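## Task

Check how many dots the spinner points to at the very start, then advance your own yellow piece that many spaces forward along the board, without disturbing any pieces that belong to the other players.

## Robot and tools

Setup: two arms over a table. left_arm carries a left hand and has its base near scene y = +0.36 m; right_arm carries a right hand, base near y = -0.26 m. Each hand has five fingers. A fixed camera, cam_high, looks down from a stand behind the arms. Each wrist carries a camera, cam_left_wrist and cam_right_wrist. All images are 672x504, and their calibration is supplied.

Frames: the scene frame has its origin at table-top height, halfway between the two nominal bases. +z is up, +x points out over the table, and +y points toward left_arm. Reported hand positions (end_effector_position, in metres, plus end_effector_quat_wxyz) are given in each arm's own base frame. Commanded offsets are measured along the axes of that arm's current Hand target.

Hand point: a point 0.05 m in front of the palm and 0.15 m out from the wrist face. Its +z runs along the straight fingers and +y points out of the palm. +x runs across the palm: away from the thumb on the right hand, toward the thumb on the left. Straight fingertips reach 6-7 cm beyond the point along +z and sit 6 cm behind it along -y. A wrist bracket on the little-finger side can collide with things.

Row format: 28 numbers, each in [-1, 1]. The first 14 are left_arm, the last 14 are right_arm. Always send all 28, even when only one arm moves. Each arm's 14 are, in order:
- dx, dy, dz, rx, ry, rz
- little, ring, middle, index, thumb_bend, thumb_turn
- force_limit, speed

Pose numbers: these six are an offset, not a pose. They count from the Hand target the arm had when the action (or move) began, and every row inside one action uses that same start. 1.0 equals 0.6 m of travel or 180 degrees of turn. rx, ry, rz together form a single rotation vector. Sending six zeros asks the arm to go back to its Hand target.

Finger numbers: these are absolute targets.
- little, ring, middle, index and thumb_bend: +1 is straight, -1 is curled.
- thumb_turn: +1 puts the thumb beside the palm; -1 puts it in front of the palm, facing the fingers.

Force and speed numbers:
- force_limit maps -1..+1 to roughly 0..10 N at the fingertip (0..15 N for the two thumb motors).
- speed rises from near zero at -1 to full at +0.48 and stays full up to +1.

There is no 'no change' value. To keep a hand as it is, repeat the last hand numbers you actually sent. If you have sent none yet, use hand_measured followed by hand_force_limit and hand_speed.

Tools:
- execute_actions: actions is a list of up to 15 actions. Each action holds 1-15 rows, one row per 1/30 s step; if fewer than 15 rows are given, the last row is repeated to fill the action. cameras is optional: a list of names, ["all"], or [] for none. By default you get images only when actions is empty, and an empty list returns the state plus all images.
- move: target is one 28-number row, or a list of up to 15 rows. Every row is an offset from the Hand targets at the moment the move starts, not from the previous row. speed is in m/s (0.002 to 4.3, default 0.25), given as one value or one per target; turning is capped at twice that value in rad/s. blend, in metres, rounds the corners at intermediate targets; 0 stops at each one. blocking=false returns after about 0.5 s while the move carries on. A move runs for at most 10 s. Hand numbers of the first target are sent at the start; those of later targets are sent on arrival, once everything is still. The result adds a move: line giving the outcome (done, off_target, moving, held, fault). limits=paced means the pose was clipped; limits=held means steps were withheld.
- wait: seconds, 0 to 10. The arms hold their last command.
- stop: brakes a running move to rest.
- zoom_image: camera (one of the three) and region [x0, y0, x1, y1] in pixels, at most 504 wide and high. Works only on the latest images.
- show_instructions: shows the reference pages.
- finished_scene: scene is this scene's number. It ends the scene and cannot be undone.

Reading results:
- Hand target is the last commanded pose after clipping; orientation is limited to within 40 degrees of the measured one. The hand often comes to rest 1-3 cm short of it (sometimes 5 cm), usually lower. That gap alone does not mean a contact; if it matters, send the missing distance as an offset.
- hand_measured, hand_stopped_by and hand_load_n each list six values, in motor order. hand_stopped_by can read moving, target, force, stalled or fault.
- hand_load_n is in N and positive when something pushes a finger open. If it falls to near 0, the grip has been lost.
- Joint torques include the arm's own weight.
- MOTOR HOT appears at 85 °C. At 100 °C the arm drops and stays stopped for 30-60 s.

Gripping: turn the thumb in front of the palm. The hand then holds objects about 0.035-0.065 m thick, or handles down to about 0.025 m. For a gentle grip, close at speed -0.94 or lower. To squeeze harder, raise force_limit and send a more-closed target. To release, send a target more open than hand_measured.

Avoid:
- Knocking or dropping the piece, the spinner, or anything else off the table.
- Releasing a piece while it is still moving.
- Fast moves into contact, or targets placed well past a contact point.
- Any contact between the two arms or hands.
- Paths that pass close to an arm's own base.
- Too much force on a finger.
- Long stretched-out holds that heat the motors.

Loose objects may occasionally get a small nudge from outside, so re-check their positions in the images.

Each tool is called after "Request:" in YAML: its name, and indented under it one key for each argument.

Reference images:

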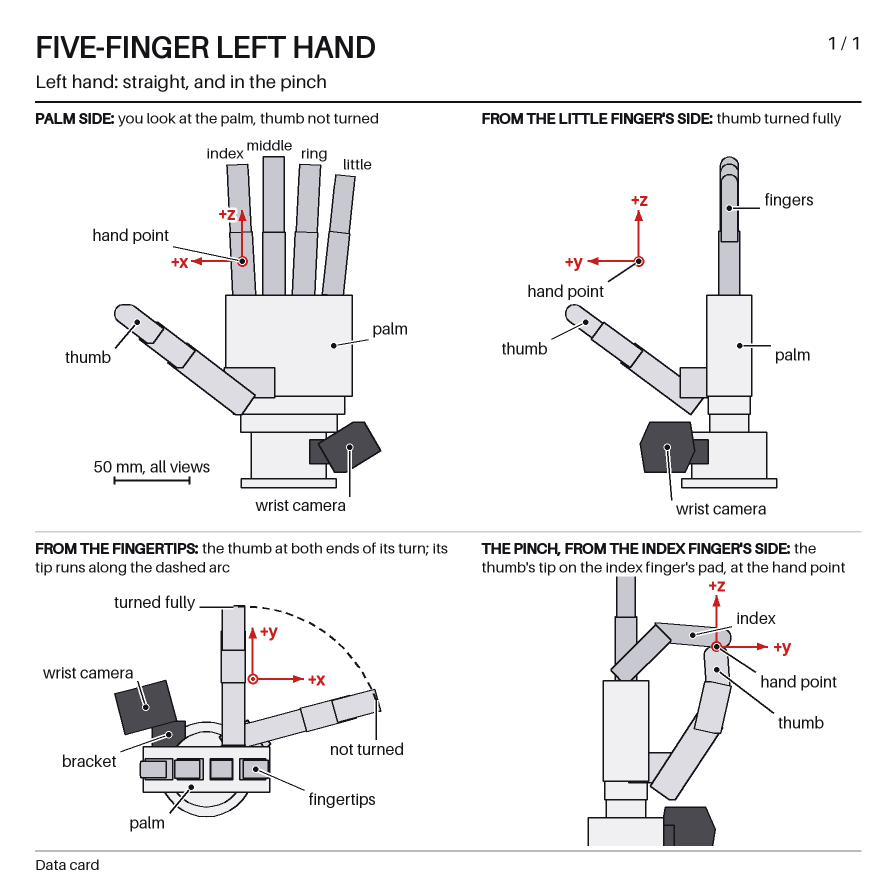

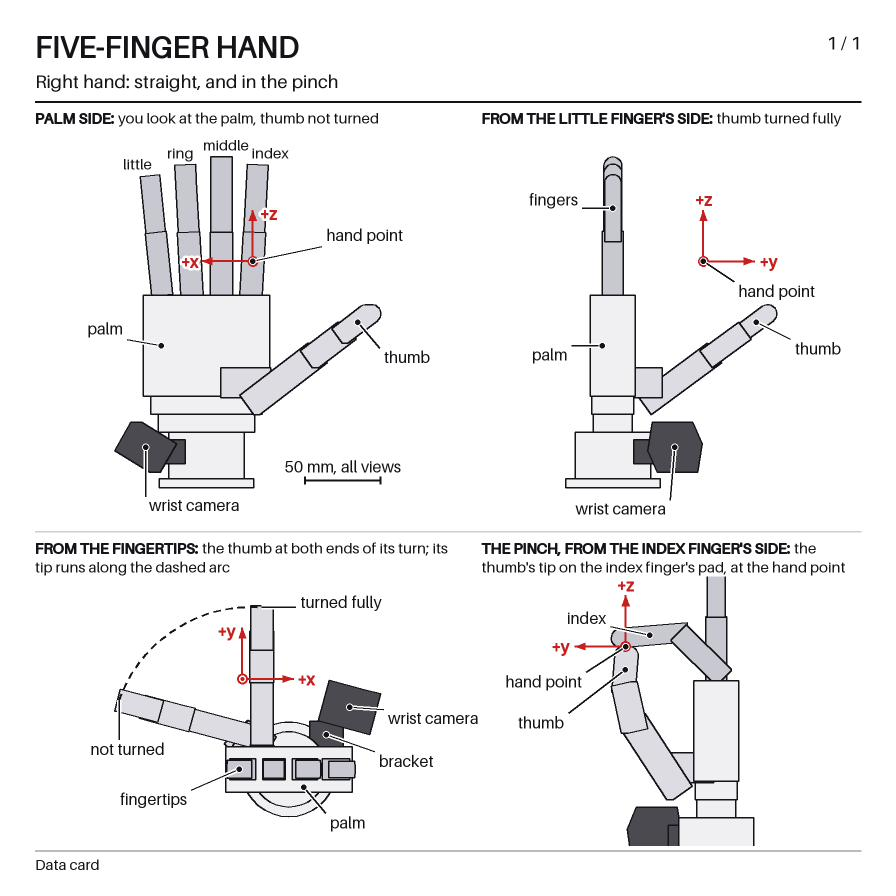

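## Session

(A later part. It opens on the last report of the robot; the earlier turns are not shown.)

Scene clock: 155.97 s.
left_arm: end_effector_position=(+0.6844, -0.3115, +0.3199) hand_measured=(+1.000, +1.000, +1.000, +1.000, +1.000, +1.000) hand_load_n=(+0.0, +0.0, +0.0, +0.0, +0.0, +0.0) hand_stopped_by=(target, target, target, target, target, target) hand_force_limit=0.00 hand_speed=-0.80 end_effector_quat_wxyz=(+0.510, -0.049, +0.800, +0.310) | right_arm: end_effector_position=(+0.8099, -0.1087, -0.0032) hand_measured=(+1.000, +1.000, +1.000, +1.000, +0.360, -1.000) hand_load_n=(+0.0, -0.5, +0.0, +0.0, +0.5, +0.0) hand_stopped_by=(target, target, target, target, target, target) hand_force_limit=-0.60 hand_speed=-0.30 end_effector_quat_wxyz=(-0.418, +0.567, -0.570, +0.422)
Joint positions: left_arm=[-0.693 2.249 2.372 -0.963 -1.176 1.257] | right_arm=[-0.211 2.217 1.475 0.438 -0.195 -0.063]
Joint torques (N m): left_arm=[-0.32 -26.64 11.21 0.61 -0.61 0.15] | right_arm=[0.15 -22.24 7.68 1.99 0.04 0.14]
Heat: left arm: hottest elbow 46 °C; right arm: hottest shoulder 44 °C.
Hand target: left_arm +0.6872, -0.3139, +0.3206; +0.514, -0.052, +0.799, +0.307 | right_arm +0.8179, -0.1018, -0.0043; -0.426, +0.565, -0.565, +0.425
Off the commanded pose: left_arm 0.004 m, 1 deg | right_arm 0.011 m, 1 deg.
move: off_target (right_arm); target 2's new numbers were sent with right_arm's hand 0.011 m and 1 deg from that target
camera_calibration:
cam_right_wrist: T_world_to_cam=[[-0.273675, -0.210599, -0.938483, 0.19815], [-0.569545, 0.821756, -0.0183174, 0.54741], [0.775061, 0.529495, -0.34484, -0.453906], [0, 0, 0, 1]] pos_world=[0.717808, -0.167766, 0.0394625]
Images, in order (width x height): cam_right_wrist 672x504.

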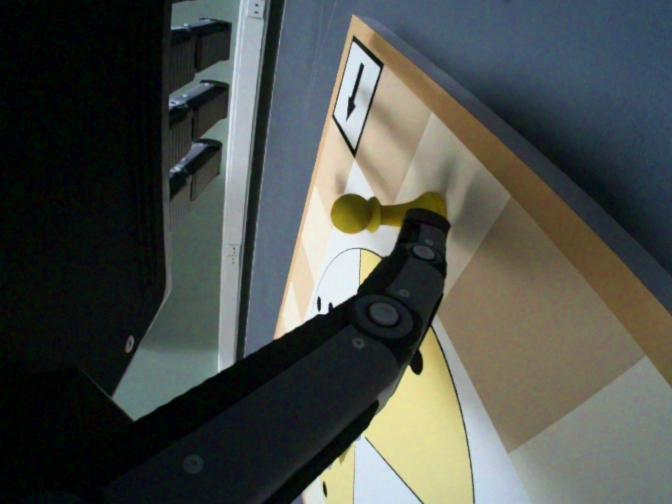

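Request:
move:
  target:
    - [0,0,0,0,0,0, 1,1,1,1,1,1, 0,-0.8, 0,-0.0571,-0.1031,0,0,0, 1,1,1,1,0.36,-1,-0.6,-0.3]
    - [0,0,0,0,0,0, 1,1,1,1,1,1, 0,-0.8, 0,-0.16,-0.1673,0,0,0, 1,1,1,1,0.36,-1,-0.6,-0.3]
  speed: [0.08,0.15]
  blend: [0.01,0]
  cameras: ["cam_high","cam_right_wrist"]

Scene clock: 161.50 s.
left_arm: end_effector_position=(+0.6844, -0.3115, +0.3199) hand_measured=(+1.000, +1.000, +1.000, +1.000, +1.000, +1.000) hand_load_n=(+0.0, +0.0, +0.0, -0.5, +0.0, +0.0) hand_stopped_by=(target, target, target, target, target, target) hand_force_limit=0.00 hand_speed=-0.80 end_effector_quat_wxyz=(+0.510, -0.049, +0.800, +0.310) | right_arm: end_effector_position=(+0.7496, -0.0945, +0.1094) hand_measured=(+1.000, +1.000, +1.000, +1.000, +0.360, -1.000) hand_load_n=(+0.0, -0.5, +0.0, -0.5, +0.0, +0.5) hand_stopped_by=(target, target, target, target, target, target) hand_force_limit=-0.60 hand_speed=-0.30 end_effector_quat_wxyz=(-0.427, +0.568, -0.563, +0.423)
Joint positions: left_arm=[-0.693 2.249 2.372 -0.963 -1.176 1.257] | right_arm=[-0.214 1.911 1.289 0.333 -0.215 -0.063]
Joint torques (N m): left_arm=[-0.21 -26.7 11.14 0.62 -0.6 0.15] | right_arm=[-1.67 -21.36 7.17 0.79 -0.11 0.08]
Heat: left arm: hottest elbow 46 °C; right arm: hottest shoulder 45 °C.
Hand target: left_arm +0.6872, -0.3139, +0.3206; +0.514, -0.052, +0.799, +0.307 | right_arm +0.7479, -0.1019, +0.1158; -0.426, +0.565, -0.565, +0.426
Off the commanded pose: left_arm 0.004 m, 1 deg | right_arm 0.010 m, 1 deg.
move: done
camera_calibration:
cam_right_wrist: T_world_to_cam=[[-0.255077, -0.212235, -0.943341, 0.276685], [-0.581504, 0.813137, -0.025704, 0.512374], [0.772521, 0.542, -0.330829, -0.374375], [0, 0, 0, 1]] pos_world=[0.657736, -0.154997, 0.150324]
Images, in order (width x height): cam_high 672x504, cam_right_wrist 672x504.

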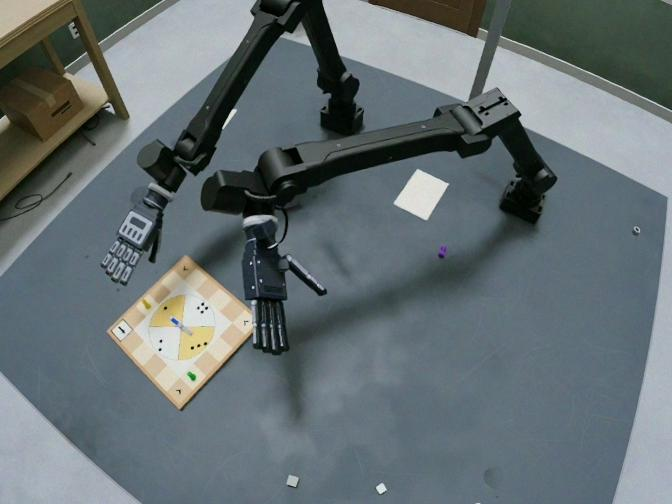

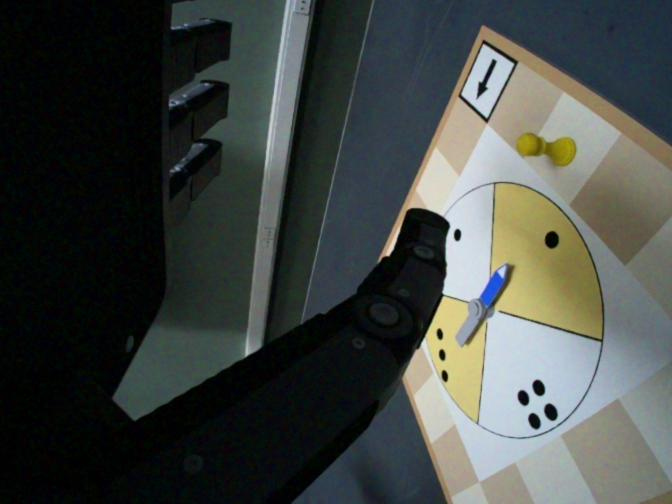

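Request:
zoom_image:
  camera: "cam_right_wrist"
  region: [470, 70, 650, 220]

Scaled by 2.800 from the camera's 672x504 image, which has a finer 960x720 frame.

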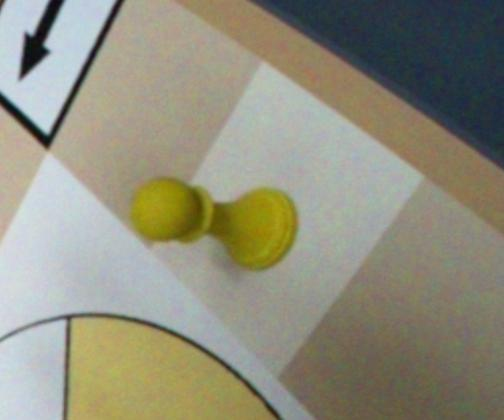

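Request:
finished_scene:
  scene: 2

The scene is finished: the task was done.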